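# Sort red and yellow push-button units into matching bins

## Task

Place the push-button unit with the red cap into the red bin and the one with the yellow cap into the yellow bin; each unit counts only when it sits in the bin whose colour matches its cap, and it must stay there after the robot lets go.

## Robot and tools

Robot: two arms, left_arm and right_arm, each carrying an identical five-finger right hand (so the hands are not mirrored). Base positions in the scene frame: left_arm at (-0.059, +0.557, 0) m, right_arm at (-0.062, -0.582, 0) m, both facing almost straight along +x. Scene frame: origin at table height midway between the arms, +x out over the table, +z up, left_arm on the +y side. Arm poses, velocities and offsets use each arm's own base axes. A post stands behind the arms and a camera stand sits between them; do not strike these.

Hand point: a spot 0.05 m in front of the palm. Its +z runs along straight fingers, +y points out of the palm, +x points across the palm away from the thumb. Straight fingertips reach 0.06-0.07 m beyond it. A bracket on the little-finger side of the wrist can collide with things, and with a level hand the wrist may hang lower than the fingers.

execute_actions(actions, cameras): actions is a list of actions; each action is a list of 1 to 15 rows, one row per 1/30 s step, the last row repeated if fewer than 15. Every row is one list of 28 numbers in [-1, 1] covering both arms: left dx, dy, dz, rx, ry, rz, then left hand little, ring, middle, index, thumb_bend, thumb_turn, force_limit, speed; then the same 14 for the right arm. The six pose numbers are an offset from that arm's Hand target as it stood when the action began (not from the previous row); 1.0 equals 0.6 m for dx/dy/dz or 180 degrees, and rx, ry, rz form one rotation vector turning about the Hand target's position. All zeros asks nothing new of that arm. Finger numbers are absolute targets: -1 open/straight, +1 closed; thumb_turn -1 beside the palm, +1 in front of it. force_limit maps -1..+1 to roughly 0..10 N at the fingertip (0..15 N for the two thumb motors); speed rises from near zero at -1 to full at +0.48 and above. There is no 'unchanged' value for hand numbers: repeat the last eight you sent for that hand (or, if none yet, its hand_measured values plus hand_force_limit and hand_speed). Cameras are returned when actions is empty or named in cameras.

move(target, speed, blend, stop_force, zero, blocking, cameras): target is one 28-number row or up to 15 rows, laid out exactly as above; every row's offsets count from the same starting Hand targets, not from the row before. speed is path top speed in m/s (0.002-3.2, default 0.25), one value or one per target. blend is a corner radius in m for lists (0 = stop at each). stop_force (4-120 N, shared by both arms) ends an arm's path when its wrist sensor feels that much push against its travel; its new Hand target becomes the pose just before contact. zero (default true) rezeroes the sensor before the move. blocking=false returns after about 0.5 s while the move continues (not allowed with stop_force). The result adds a 'move:' line such as done, off_target, moving, held or fault, plus limits like paced or held. Paths do not avoid obstacles or the other arm; a move is refused if a wrist would pass too near its own base axis.

wait(seconds, cameras): lets time pass, 0-3600 s. stop(cameras): brakes a running move. zoom_image(camera, region): region [x0, y0, x1, y1] in pixels, at most 504 by 504, from the latest image of cam_head_left, cam_head_right, cam_high (all 896x504), cam_left_wrist or cam_right_wrist (672x504). show_instructions(): shows the reference page. zero_wrist_force(arm): subtracts the current wrist reading from later ones. finished_scene(scene): ends the scene permanently; scene is 1 and optional.

Result lines: end_effector_position (m), quat_wxyz and velocities in the arm's base frame; Hand target is the last commanded pose after clipping, and the next offsets count from it; the hand often rests a bit short, and a fresh execute_actions (even all zeros) reasks for it. hand_measured, hand_stopped_by (moving, target, force, stalled, fault) and hand_load_n list six values in the motor order little, ring, middle, index, thumb_bend, thumb_turn; a grip shows as load, a lost grip as load near 0. Wrist force/torque are along the hand point's axes; a third line gives the peak since last shown. Orientation commands are clipped to 32 degrees from the measured one per step.

Gripping: with thumb_turn at +1 the hand wraps objects about 0.035-0.065 m thick; thumb tip against the index pad holds light items up to about 0.08 m. Close slowly (speed about -0.94 or lower) for a gentle grip; to hold, resend the same numbers; to release, send targets more open than hand_measured.

Avoid: dropping or releasing a unit while it still moves, letting anything leave the table, hitting fixed things or the other arm (the clearance check does not guard fingers), pressing past firm contact (stiff arms fault at about 150 N, or at joint torque limits such as 46.9 N m on the wrists, stopping the arm for 10 s), and long stretched holds that heat motors (hot at 70 °C, braked at 85 °C). Occasional outside nudges may shift loose objects, so recheck with cameras before grasping.

Each tool is called in YAML: its name, and indented under it one key for each argument.

Reference images:

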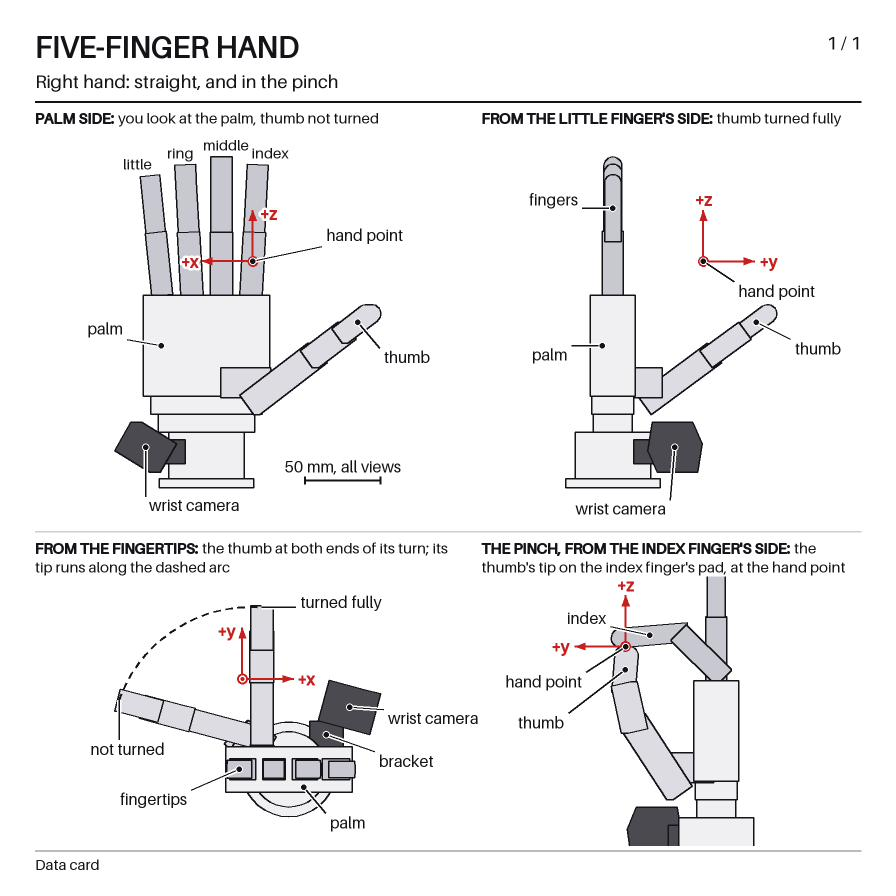

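## Session

execute_actions:
  actions: []

Scene clock: 0.00 s.
left_arm: end_effector_position=(+0.8421, -0.2377, +0.2364) hand_measured=(-1.000, -1.000, -1.000, -1.000, -1.000, -1.000) hand_load_n=(+0.0, +0.0, +0.0, +0.0, +0.0, +0.0) hand_stopped_by=(target, target, target, target, target, target) hand_force_limit=0.00 hand_speed=-0.80 end_effector_quat_wxyz=(-0.102, +0.897, +0.419, +0.092) | right_arm: end_effector_position=(+1.0897, +0.4646, +0.2462) hand_measured=(-1.000, -1.000, -1.000, -1.000, -1.000, -1.000) hand_load_n=(+0.0, +0.0, +0.0, +0.0, +0.0, +0.0) hand_stopped_by=(target, target, target, target, target, target) hand_force_limit=0.00 hand_speed=-0.80 end_effector_quat_wxyz=(+0.446, -0.442, +0.658, -0.415)
Joint positions: left_arm=[-0.513 -0.895 1.176 1.35 1.301 0.176] | right_arm=[0.318 -0.808 1.062 0.035 2.028 -2.781]
Joint velocities: within noise
Joint torques (N m): no reading
Motor temperatures (°C): left_arm=[30 38 39 34 38 41] | right_arm=[34 36 34 34 38 31]
Wrist force (N): no reading
Wrist torque (N m): no reading
Wrist force, peak (N): no reading
Hand target: left_arm +0.8421, -0.2377, +0.2364; -0.102, +0.897, +0.419, +0.092 | right_arm +1.0897, +0.4646, +0.2462; +0.446, -0.442, +0.658, -0.415

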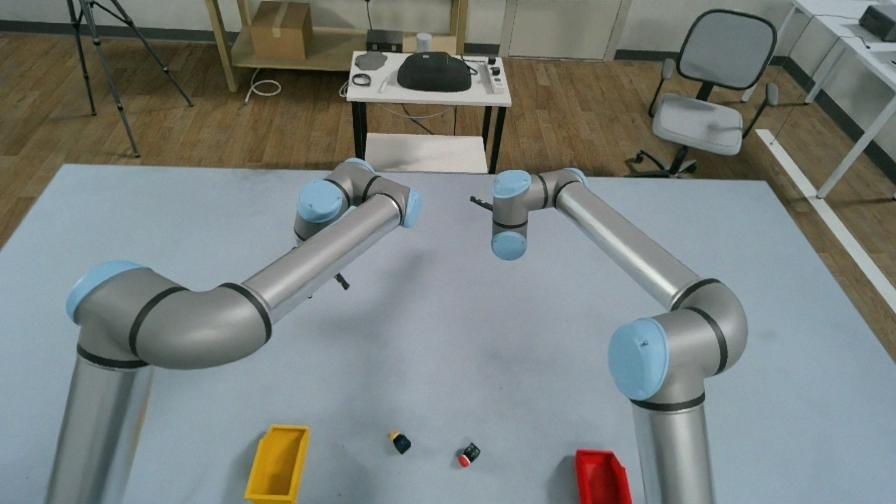

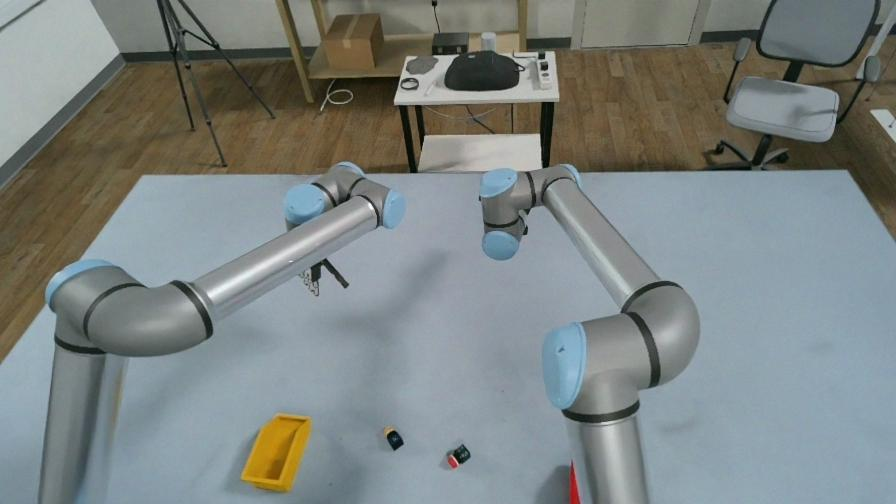

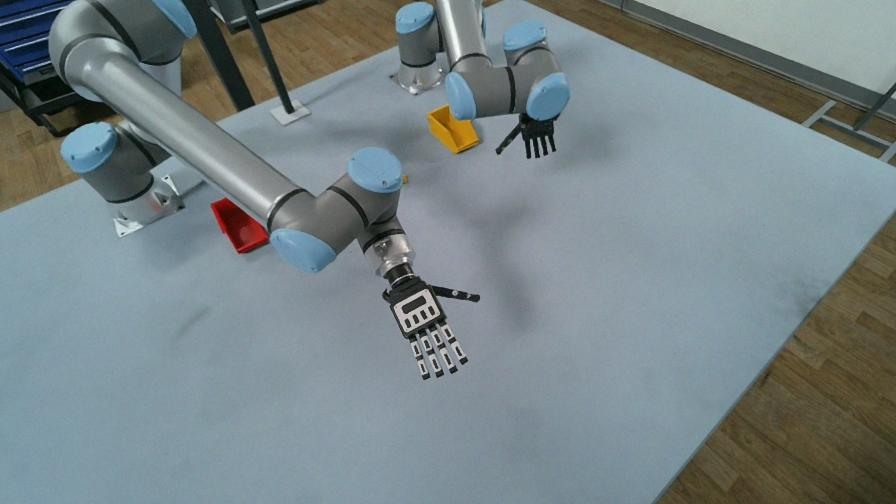

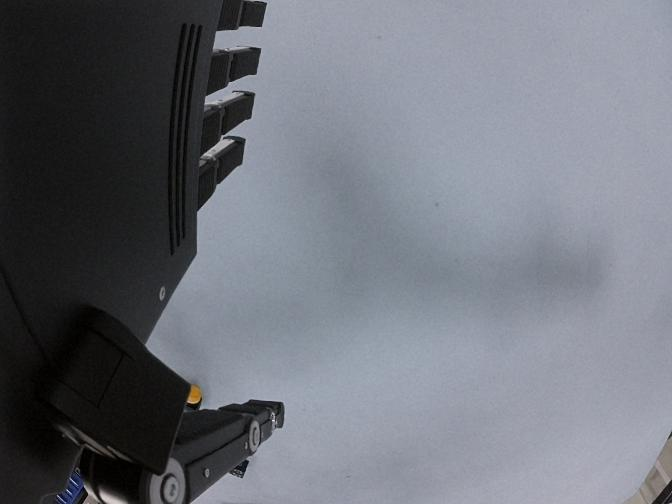

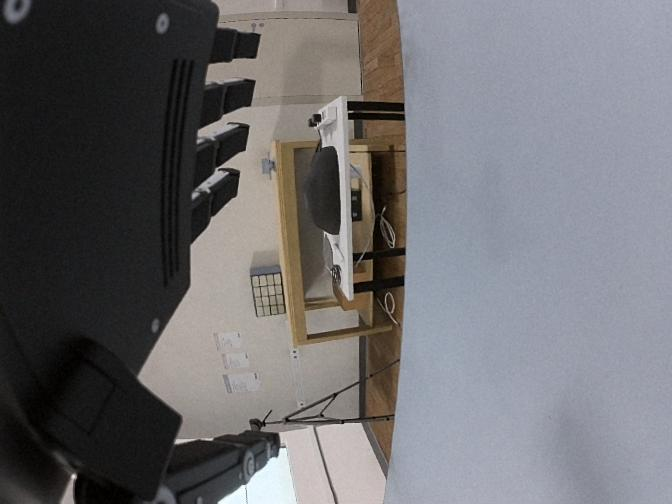

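zoom_image:
  camera: "cam_head_left"
  region: [340, 400, 540, 504]

zoom_image:
  camera: "cam_head_right"
  region: [220, 380, 620, 504]

zoom_image:
  camera: "cam_head_left"
  region: [200, 380, 660, 504]

zoom_image:
  camera: "cam_high"
  region: [180, 60, 580, 300]

Scaled by 2.520 from the camera's image (finer frame: 1280x720).

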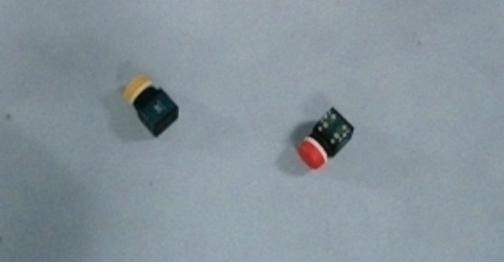

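Scaled by 1.260 from the camera's image (finer frame: 1280x720).

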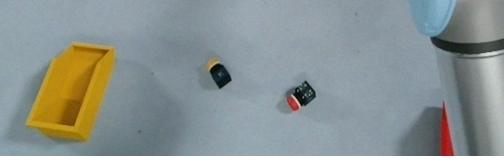

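Scaled by 1.096 from the camera's image (finer frame: 1280x720).

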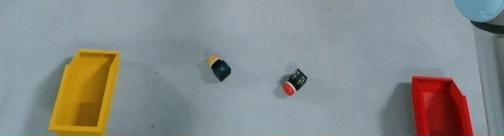

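Scaled by 1.260 from the camera's image (finer frame: 1280x720).

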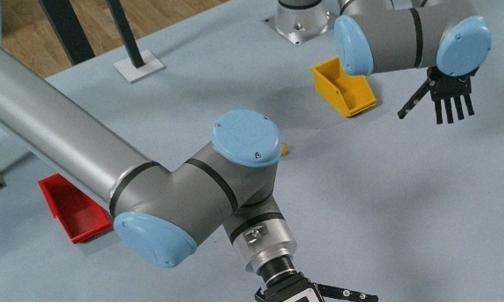

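move:
  target: [-0.57,0.063,0.19,-0.3758,0.2463,0.8608,-1,-1,-0.5,-0.5,-0.5,1,0,0,-0.9,0.059,0.09,-0.0997,0.0551,0.3694,-1,-1,-0.5,-0.5,-0.5,1,0,0]
  speed: 0.3
  cameras: ["all"]

Scene clock: 50.03 s.
left_arm: end_effector_position=(+0.5001, -0.1999, +0.3504) hand_measured=(-1.000, -1.000, -0.500, -0.500, -0.500, +1.000) hand_load_n=(+0.0, +0.0, +0.0, +0.0, +0.0, +0.0) hand_stopped_by=(target, target, target, target, target, target) hand_force_limit=0.00 hand_speed=0.00 end_effector_quat_wxyz=(+0.154, -0.267, +0.824, -0.476) | right_arm: end_effector_position=(+0.5498, +0.5000, +0.3002) hand_measured=(-1.000, -1.000, -0.500, -0.500, -0.500, +1.000) hand_load_n=(+0.0, +0.0, +0.0, +0.0, +0.0, +0.0) hand_stopped_by=(target, target, target, target, target, target) hand_force_limit=0.00 hand_speed=0.00 end_effector_quat_wxyz=(-0.474, +0.821, -0.274, +0.158)
Joint positions: left_arm=[-0.656 -1.867 2.093 0.316 1.819 -2.995] | right_arm=[0.296 -1.466 1.836 0.25 1.035 -3.491]
Joint torques (N m): left_arm=[-9.71 -37.64 -32.11 -2.14 -1.75 -2.53] | right_arm=[10.62 -55.99 -28.21 5.23 -3.72 -3.1]
Wrist force (N): left_arm=[0.4 -1.0 -0.3] | right_arm=[0.4 0.0 0.3]
Wrist torque (N m): left_arm=[0.00 -0.10 0.04] | right_arm=[0.05 0.03 0.18]
Wrist force, peak (N): left_arm=[0.9 -0.8 -1.5] | right_arm=[0.5 0.8 0.6]
Hand target: left_arm +0.5001, -0.1999, +0.3504; +0.154, -0.267, +0.824, -0.476 | right_arm +0.5497, +0.5000, +0.3002; -0.474, +0.821, -0.274, +0.158
Off the commanded pose: left_arm 0.000 m, 0 deg | right_arm 0.000 m, 0 deg.
move: done

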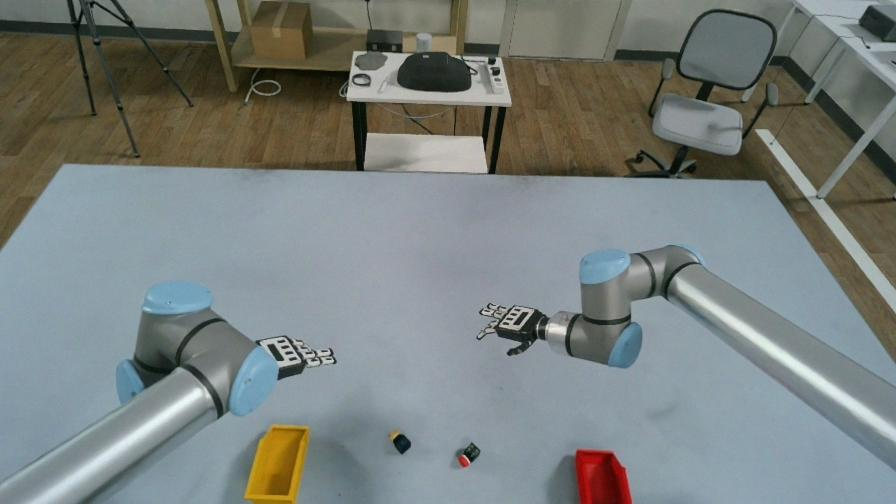

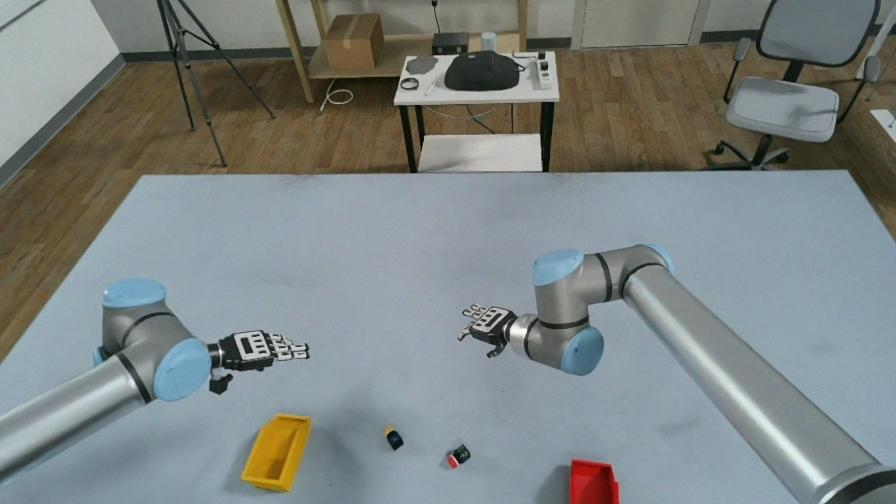

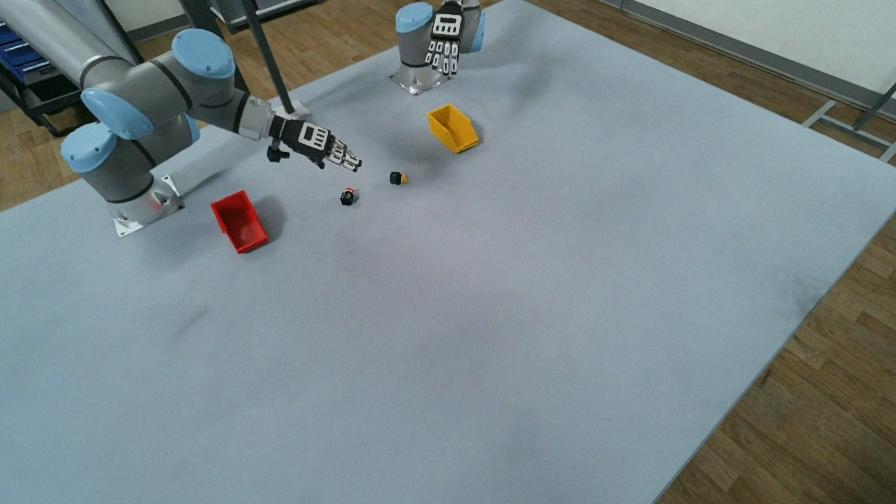

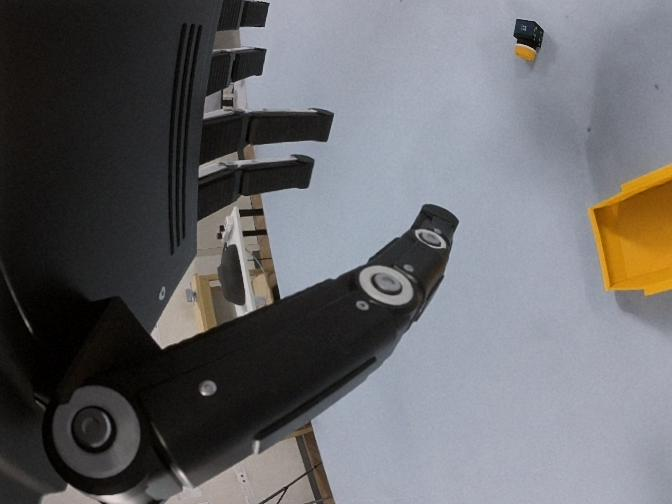

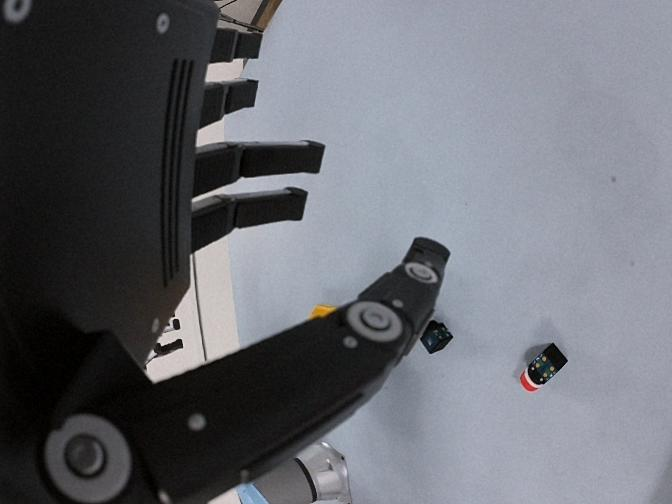

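move:
  target: [0,0,0,0,0,0,-1,-1,-0.5,-0.5,-0.5,1,0,0,-0.283,0.117,-0.283,0,0,0,-1,-1,-0.5,-0.5,-0.5,1,0,0]
  speed: 0.2
  cameras: ["all"]

Scene clock: 59.00 s.
left_arm: end_effector_position=(+0.5001, -0.1999, +0.3504) hand_measured=(-1.000, -1.000, -0.500, -0.500, -0.500, +1.000) hand_load_n=(+0.0, +0.0, +0.0, +0.0, +0.0, +0.0) hand_stopped_by=(target, target, target, target, target, target) hand_force_limit=0.00 hand_speed=0.00 end_effector_quat_wxyz=(+0.154, -0.267, +0.824, -0.476) | right_arm: end_effector_position=(+0.3800, +0.5701, +0.1305) hand_measured=(-1.000, -1.000, -0.500, -0.500, -0.500, +1.000) hand_load_n=(+0.0, +0.0, +0.0, +0.0, +0.0, +0.0) hand_stopped_by=(target, target, target, target, target, target) hand_force_limit=0.00 hand_speed=0.00 end_effector_quat_wxyz=(-0.474, +0.821, -0.274, +0.158)
Joint positions: left_arm=[-0.656 -1.867 2.093 0.316 1.819 -2.995] | right_arm=[0.574 -1.444 2.148 -0.153 1.266 -3.324]
Joint torques (N m): left_arm=[-12.41 -39.08 -32.18 -2.26 -1.63 -2.7] | right_arm=[9.68 -25.24 -21.3 -3.17 2.1 3.68]
Wrist force (N): left_arm=[0.4 -1.0 -0.1] | right_arm=[0.1 0.3 0.4]
Wrist torque (N m): left_arm=[-0.02 -0.11 0.03] | right_arm=[0.03 0.04 -0.05]
Wrist force, peak (N): left_arm=[0.7 -1.6 -0.2] | right_arm=[-1.0 1.0 0.5]
Hand target: left_arm +0.5001, -0.1999, +0.3504; +0.154, -0.267, +0.824, -0.476 | right_arm +0.3799, +0.5702, +0.1304; -0.474, +0.821, -0.274, +0.158
Off the commanded pose: left_arm 0.000 m, 0 deg | right_arm 0.000 m, 0 deg.
move: done

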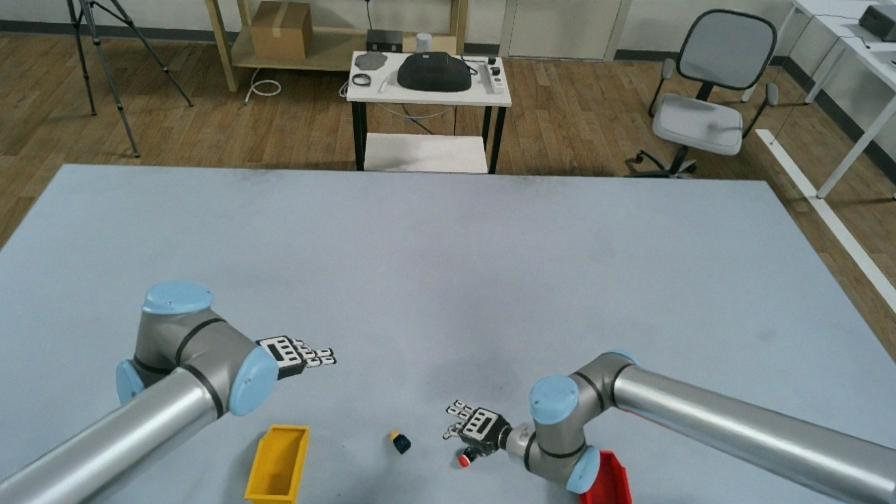

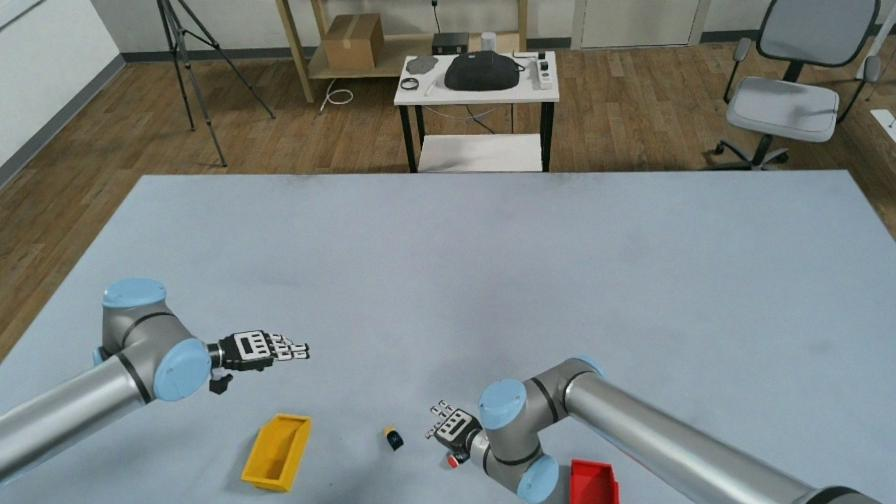

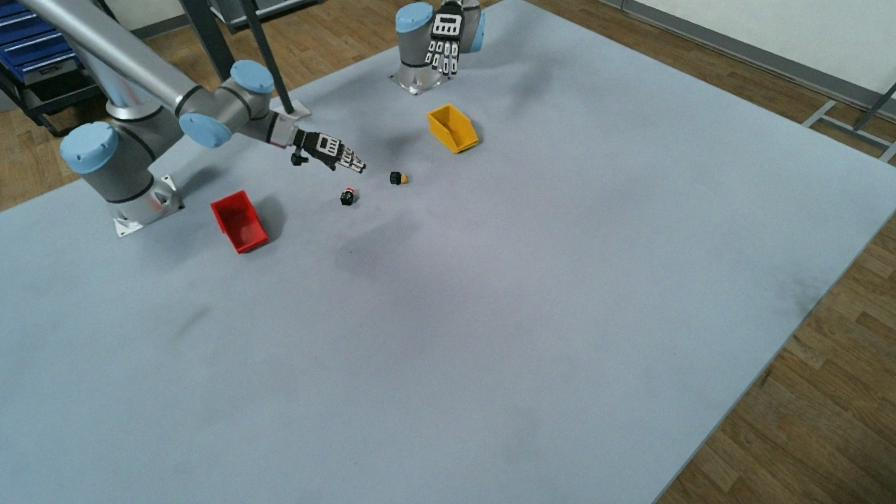

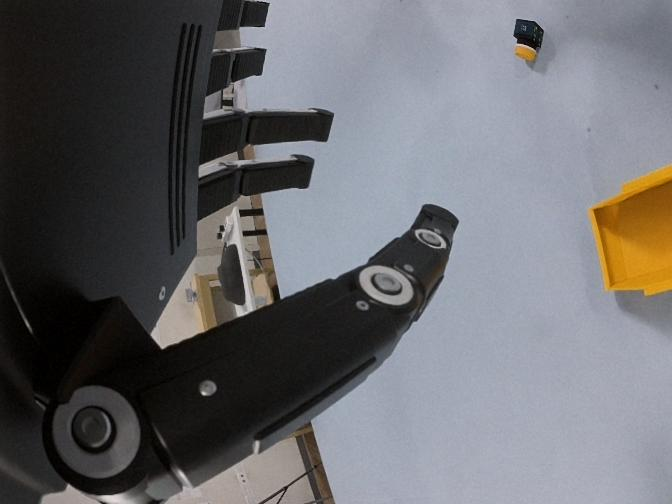

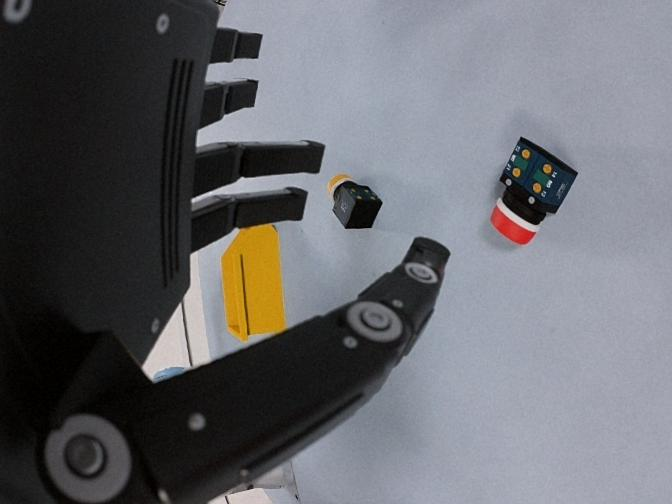

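move:
  target: [0,0,0,0,0,0,-1,-1,-0.5,-0.5,-0.5,1,0,0,0.0183,-0.0042,-0.109,0,0,0,-1,-1,-0.5,-0.5,-0.5,1,0,0]
  speed: 0.1
  cameras: ["all"]

zoom_image:
  camera: "cam_right_wrist"
  region: [250, 100, 600, 363]

zoom_image:
  camera: "cam_head_left"
  region: [400, 390, 560, 504]

zoom_image:
  camera: "cam_high"
  region: [270, 110, 430, 230]

Scene clock: 62.80 s.
left_arm: end_effector_position=(+0.5001, -0.1999, +0.3504) hand_measured=(-1.000, -1.000, -0.500, -0.500, -0.500, +1.000) hand_load_n=(+0.0, +0.0, +0.0, +0.0, +0.0, +0.0) hand_stopped_by=(target, target, target, target, target, target) hand_force_limit=0.00 hand_speed=0.00 end_effector_quat_wxyz=(+0.154, -0.267, +0.824, -0.476) | right_arm: end_effector_position=(+0.3909, +0.5677, +0.0651) hand_measured=(-1.000, -1.000, -0.500, -0.500, -0.500, +1.000) hand_load_n=(+0.0, +0.0, +0.0, +0.0, +0.0, +0.0) hand_stopped_by=(target, target, target, target, target, target) hand_force_limit=0.00 hand_speed=0.00 end_effector_quat_wxyz=(-0.474, +0.821, -0.274, +0.158)
Joint positions: left_arm=[-0.656 -1.867 2.093 0.316 1.819 -2.995] | right_arm=[0.556 -1.346 2.186 -0.285 1.252 -3.333]
Joint torques (N m): left_arm=[-10.27 -35.34 -31.91 -2.22 -1.85 -2.18] | right_arm=[-8.97 -30.69 -17.24 -3.61 -3.03 -2.89]
Wrist force (N): left_arm=[0.4 -1.5 0.1] | right_arm=[0.3 0.1 0.3]
Wrist torque (N m): left_arm=[-0.10 -0.12 0.02] | right_arm=[0.00 0.00 0.13]
Wrist force, peak (N): left_arm=[0.3 -1.6 -0.1] | right_arm=[0.1 0.7 0.7]
Hand target: left_arm +0.5001, -0.1999, +0.3504; +0.154, -0.267, +0.824, -0.476 | right_arm +0.3909, +0.5677, +0.0650; -0.474, +0.821, -0.274, +0.158
Off the commanded pose: left_arm 0.000 m, 0 deg | right_arm 0.000 m, 0 deg.
move: done

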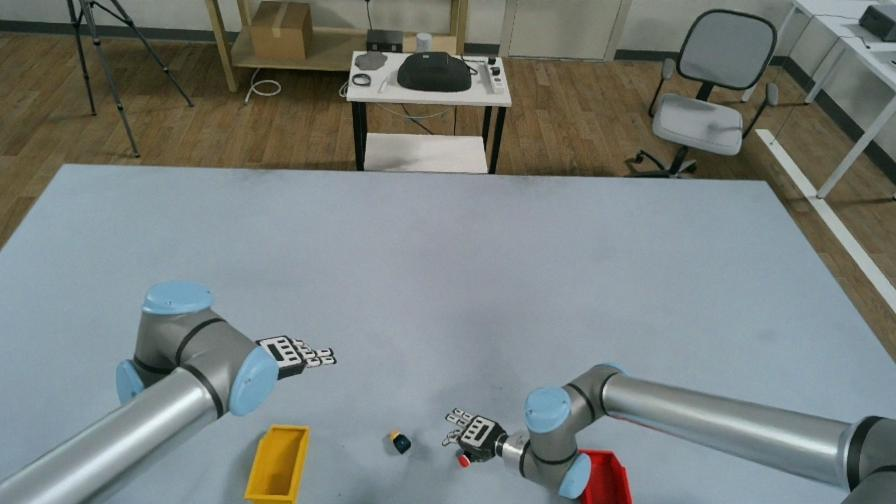

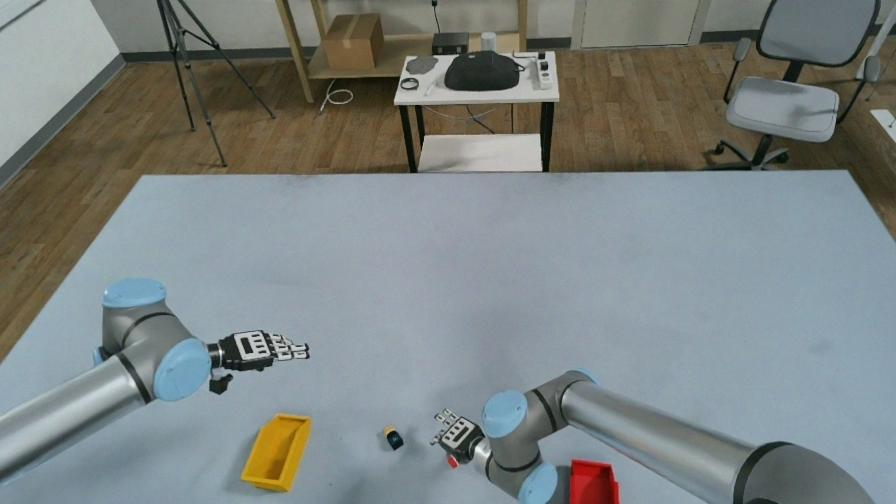

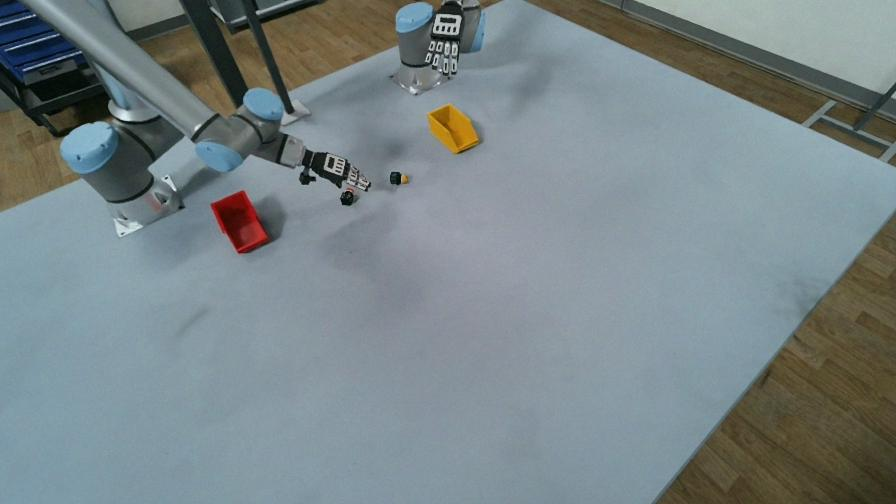

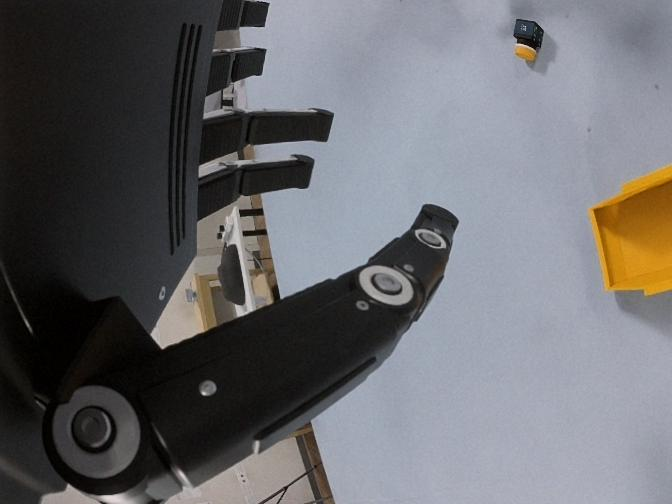

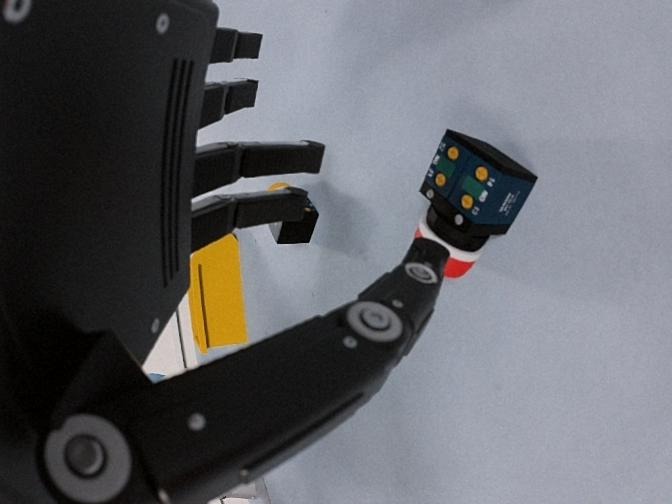

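Scaled by 1.440 from the camera's image (finer frame: 960x720).

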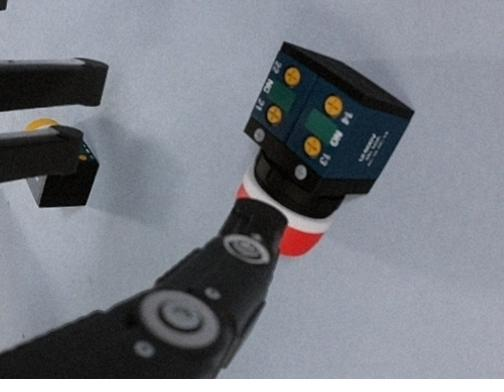

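Scaled by 3.150 from the camera's image (finer frame: 1280x720).

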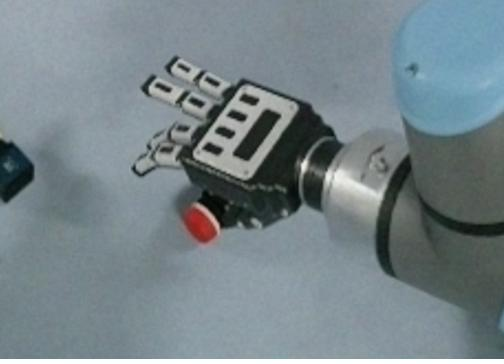

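Scaled by 3.150 from the camera's image (finer frame: 1280x720).

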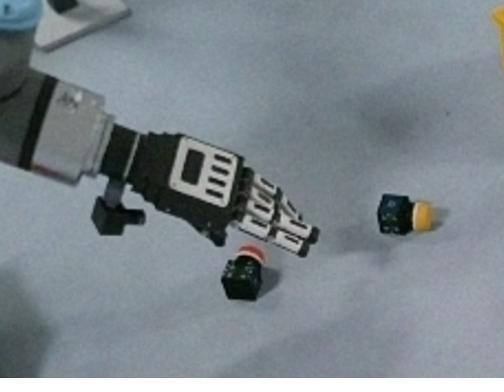

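zoom_image:
  camera: "cam_head_left"
  region: [430, 400, 510, 480]

zoom_image:
  camera: "cam_head_right"
  region: [420, 395, 500, 475]

Scaled by 6.300 from the camera's image (finer frame: 1280x720).

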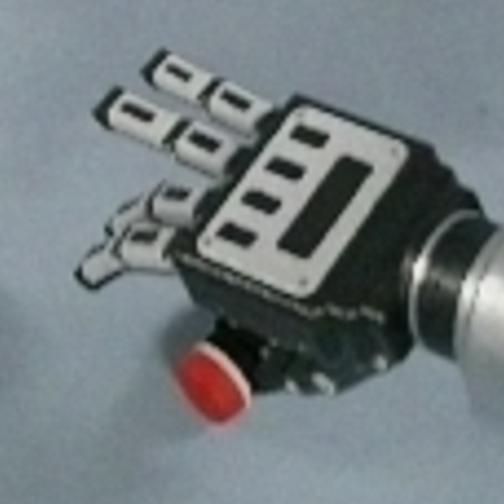

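Scaled by 6.300 from the camera's image (finer frame: 1280x720).

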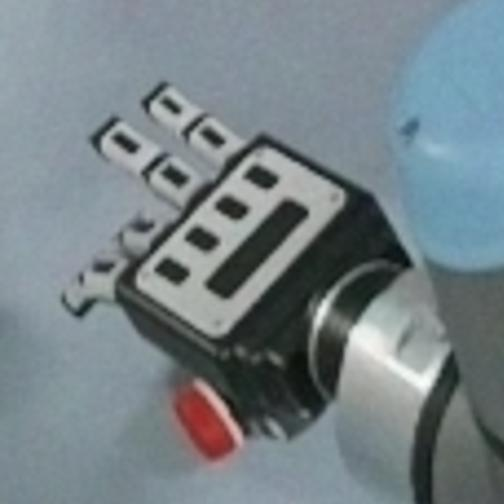

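move:
  target: [0,0,0,0,0,0,-1,-1,-0.5,-0.5,-0.5,1,0,0,0.0413,-0.0395,0,0,0,0,-1,-1,-0.5,-0.5,-0.5,1,0,0]
  speed: 0.1
  cameras: ["all"]

zoom_image:
  camera: "cam_head_left"
  region: [430, 400, 510, 480]

zoom_image:
  camera: "cam_head_right"
  region: [420, 395, 500, 475]

zoom_image:
  camera: "cam_high"
  region: [300, 140, 400, 220]

Scene clock: 80.63 s.
left_arm: end_effector_position=(+0.5001, -0.1999, +0.3504) hand_measured=(-1.000, -1.000, -0.500, -0.500, -0.500, +1.000) hand_load_n=(+0.0, -0.5, +0.0, +0.0, +0.0, +0.0) hand_stopped_by=(target, target, target, target, target, target) hand_force_limit=0.00 hand_speed=0.00 end_effector_quat_wxyz=(+0.154, -0.267, +0.824, -0.476) | right_arm: end_effector_position=(+0.4156, +0.5441, +0.0650) hand_measured=(-1.000, -1.000, -0.500, -0.500, -0.500, +1.000) hand_load_n=(+0.0, +0.0, +0.0, +0.0, +0.0, +0.0) hand_stopped_by=(target, target, target, target, target, target) hand_force_limit=0.00 hand_speed=0.00 end_effector_quat_wxyz=(-0.474, +0.821, -0.274, +0.158)
Joint positions: left_arm=[-0.656 -1.867 2.093 0.316 1.819 -2.995] | right_arm=[0.484 -1.347 2.189 -0.274 1.191 -3.374]
Joint torques (N m): left_arm=[-10.01 -37.55 -31.83 -2.01 -1.62 -2.63] | right_arm=[-5.85 -28.78 -16.86 4.81 -3.45 -2.55]
Wrist force (N): left_arm=[0.8 -0.9 -0.2] | right_arm=[0.0 0.0 0.7]
Wrist torque (N m): left_arm=[0.01 -0.17 0.06] | right_arm=[-0.03 0.03 0.10]
Wrist force, peak (N): left_arm=[0.5 -1.5 -0.2] | right_arm=[0.8 0.1 0.6]
Hand target: left_arm +0.5001, -0.1999, +0.3504; +0.154, -0.267, +0.824, -0.476 | right_arm +0.4157, +0.5440, +0.0650; -0.474, +0.821, -0.274, +0.158
Off the commanded pose: left_arm 0.000 m, 0 deg | right_arm 0.000 m, 0 deg.
move: done

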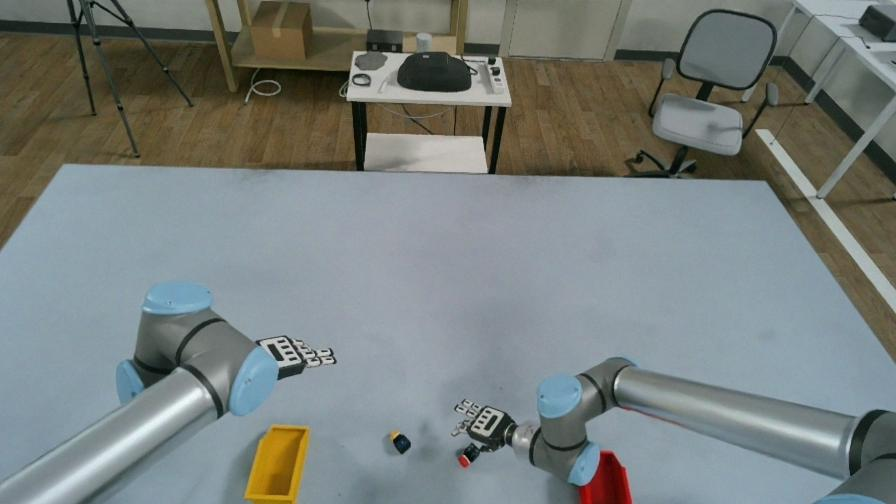

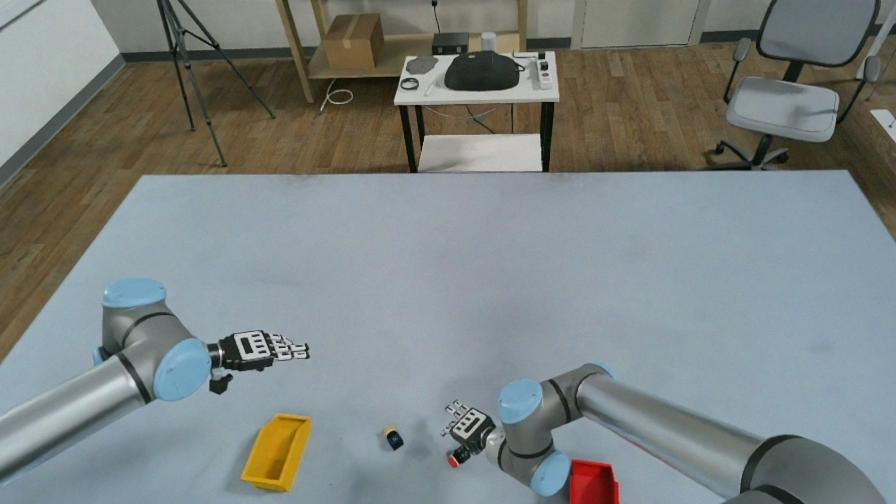

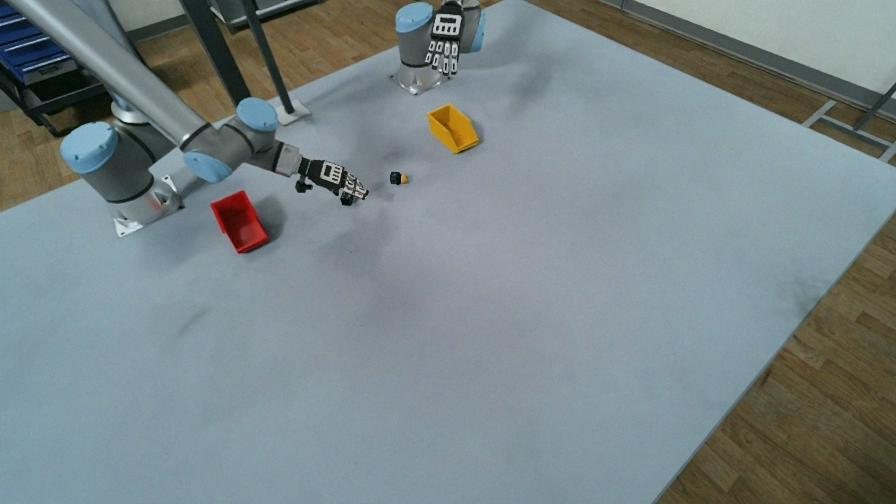

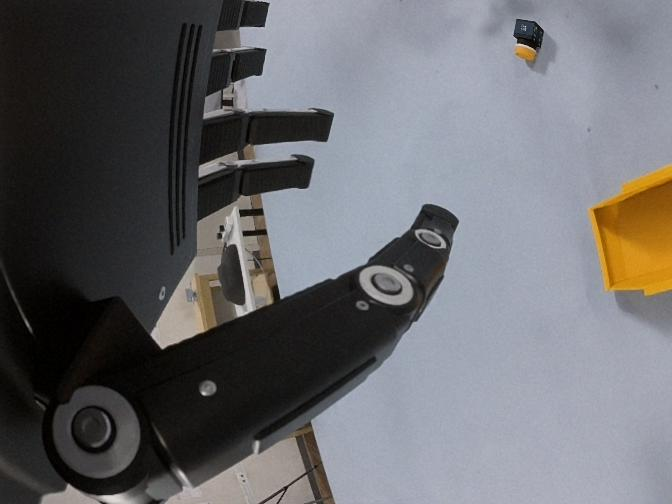

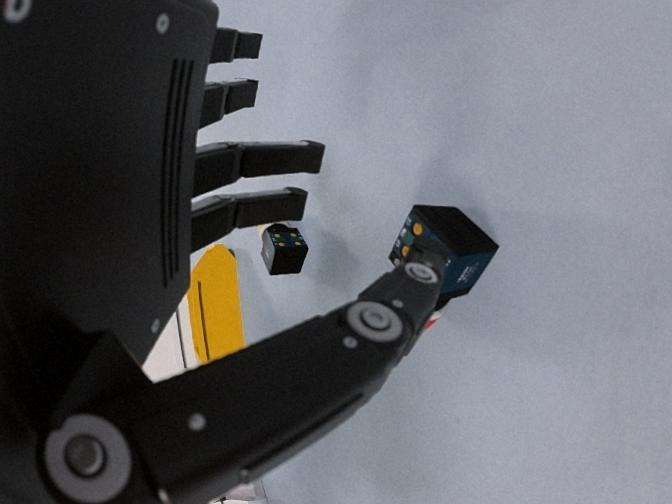

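Scaled by 6.300 from the camera's image (finer frame: 1280x720).

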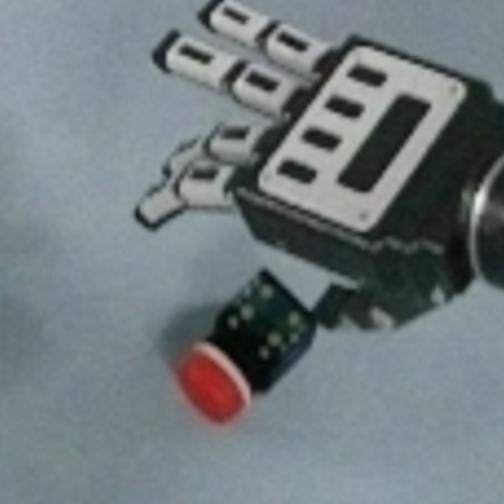

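Scaled by 6.300 from the camera's image (finer frame: 1280x720).

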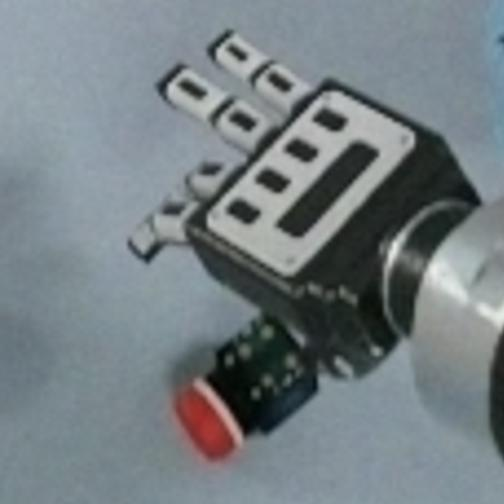

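Scaled by 5.040 from the camera's image (finer frame: 1280x720).

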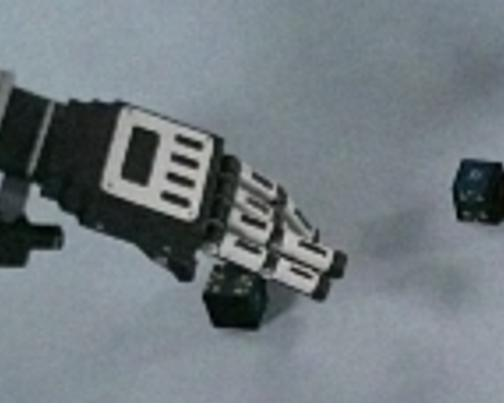

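move:
  target:
    - [0,0,0,0,0,0,-1,-1,-0.5,-0.5,-0.5,1,0,0,-0.0175,0,0,0,0,0,-1,-1,-0.5,-0.5,-0.5,1,0,0]
    - [0,0,0,0,0,0,-1,-1,-0.5,-0.5,-0.5,1,0,0,-0.0175,0,-0.067,0,0,0,-1,-1,-0.5,-0.5,-0.5,1,0,0]
  speed: 0.04
  stop_force: 5
  cameras: ["cam_head_left","cam_right_wrist","cam_high"]

zoom_image:
  camera: "cam_head_left"
  region: [430, 400, 510, 480]

zoom_image:
  camera: "cam_high"
  region: [300, 140, 400, 220]

Scene clock: 89.40 s.
left_arm: end_effector_position=(+0.5001, -0.1999, +0.3504) hand_measured=(-1.000, -1.000, -0.500, -0.500, -0.500, +1.000) hand_load_n=(+0.0, +0.0, +0.0, +0.0, +0.0, +0.0) hand_stopped_by=(target, target, target, target, target, target) hand_force_limit=0.00 hand_speed=0.00 end_effector_quat_wxyz=(+0.154, -0.267, +0.824, -0.476) | right_arm: end_effector_position=(+0.4052, +0.5440, +0.0248) hand_measured=(-1.000, -1.000, -0.500, -0.500, -0.500, +1.000) hand_load_n=(+0.0, +0.0, +0.0, +0.0, +0.0, +0.0) hand_stopped_by=(target, target, target, target, target, target) hand_force_limit=0.00 hand_speed=0.00 end_effector_quat_wxyz=(-0.474, +0.821, -0.274, +0.158)
Joint positions: left_arm=[-0.656 -1.867 2.093 0.316 1.819 -2.995] | right_arm=[0.495 -1.293 2.224 -0.365 1.2 -3.368]
Joint torques (N m): left_arm=[-9.18 -35.39 -31.44 -2.04 -1.73 -2.65] | right_arm=[14.34 -30.17 -14.31 -3.5 1.88 3.99]
Wrist force (N): left_arm=[0.1 -1.5 0.2] | right_arm=[-0.2 0.0 0.5]
Wrist torque (N m): left_arm=[-0.10 -0.08 0.01] | right_arm=[0.01 0.07 -0.11]
Wrist force, peak (N): left_arm=[0.4 -1.7 0.1] | right_arm=[0.7 0.0 0.9]
Hand target: left_arm +0.5001, -0.1999, +0.3504; +0.154, -0.267, +0.824, -0.476 | right_arm +0.4052, +0.5440, +0.0248; -0.474, +0.821, -0.274, +0.158
Off the commanded pose: left_arm 0.000 m, 0 deg | right_arm 0.000 m, 0 deg.
move: done
Images, in order (width x height): cam_head_left 896x504, cam_high 896x504, cam_right_wrist 672x504.

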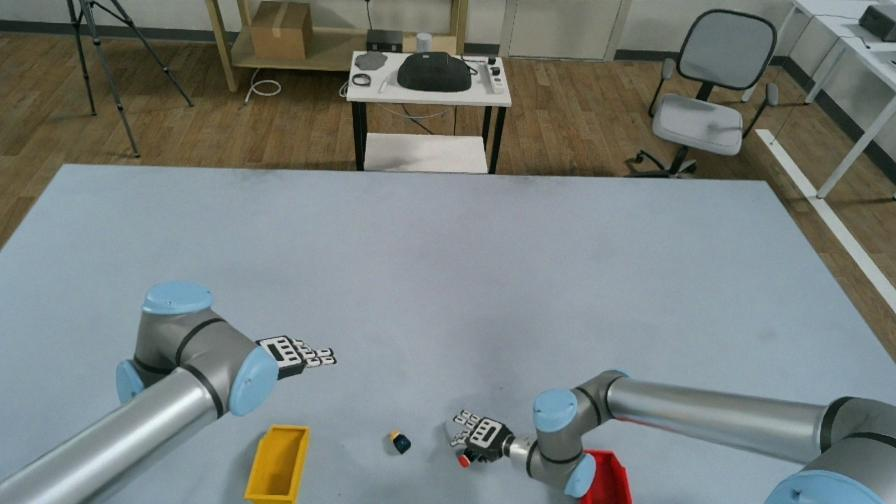

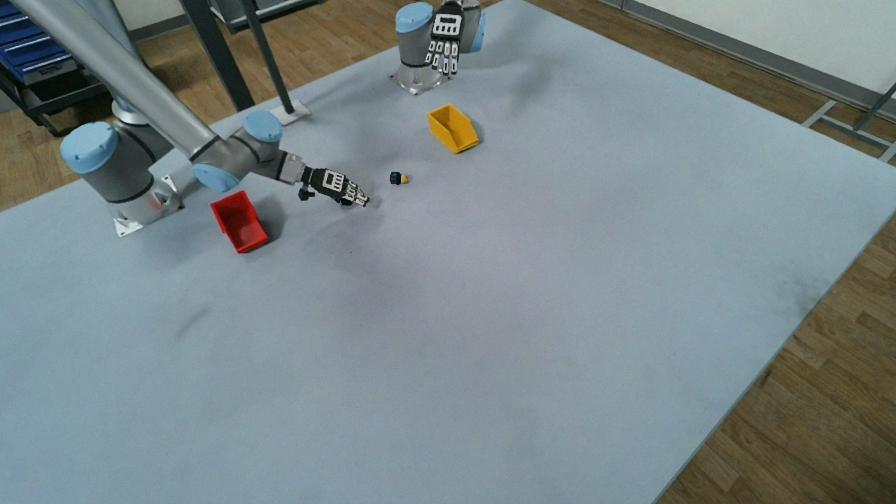

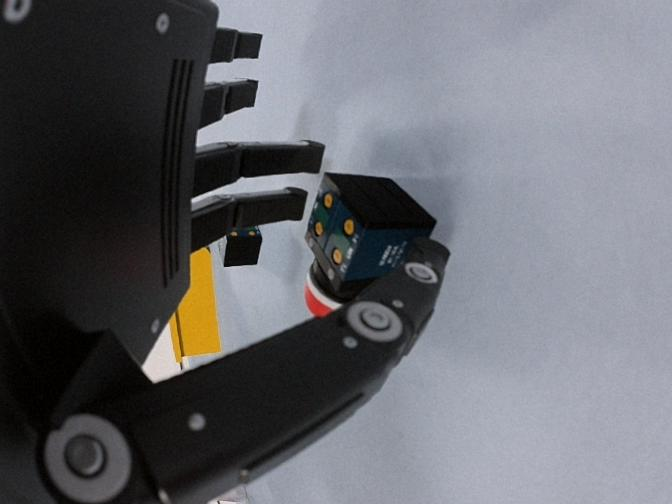

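Scaled by 6.300 from the camera's image (finer frame: 1280x720).

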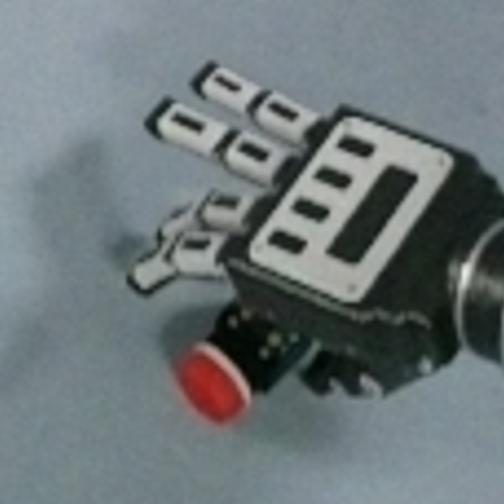

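Scaled by 5.040 from the camera's image (finer frame: 1280x720).

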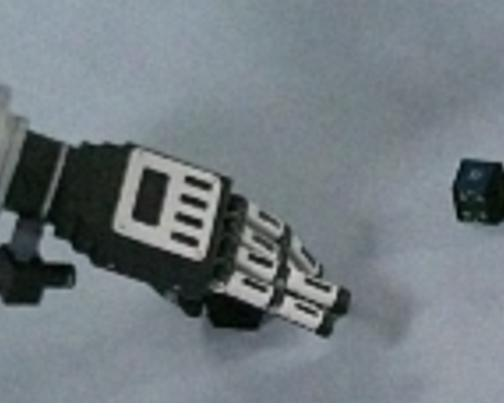

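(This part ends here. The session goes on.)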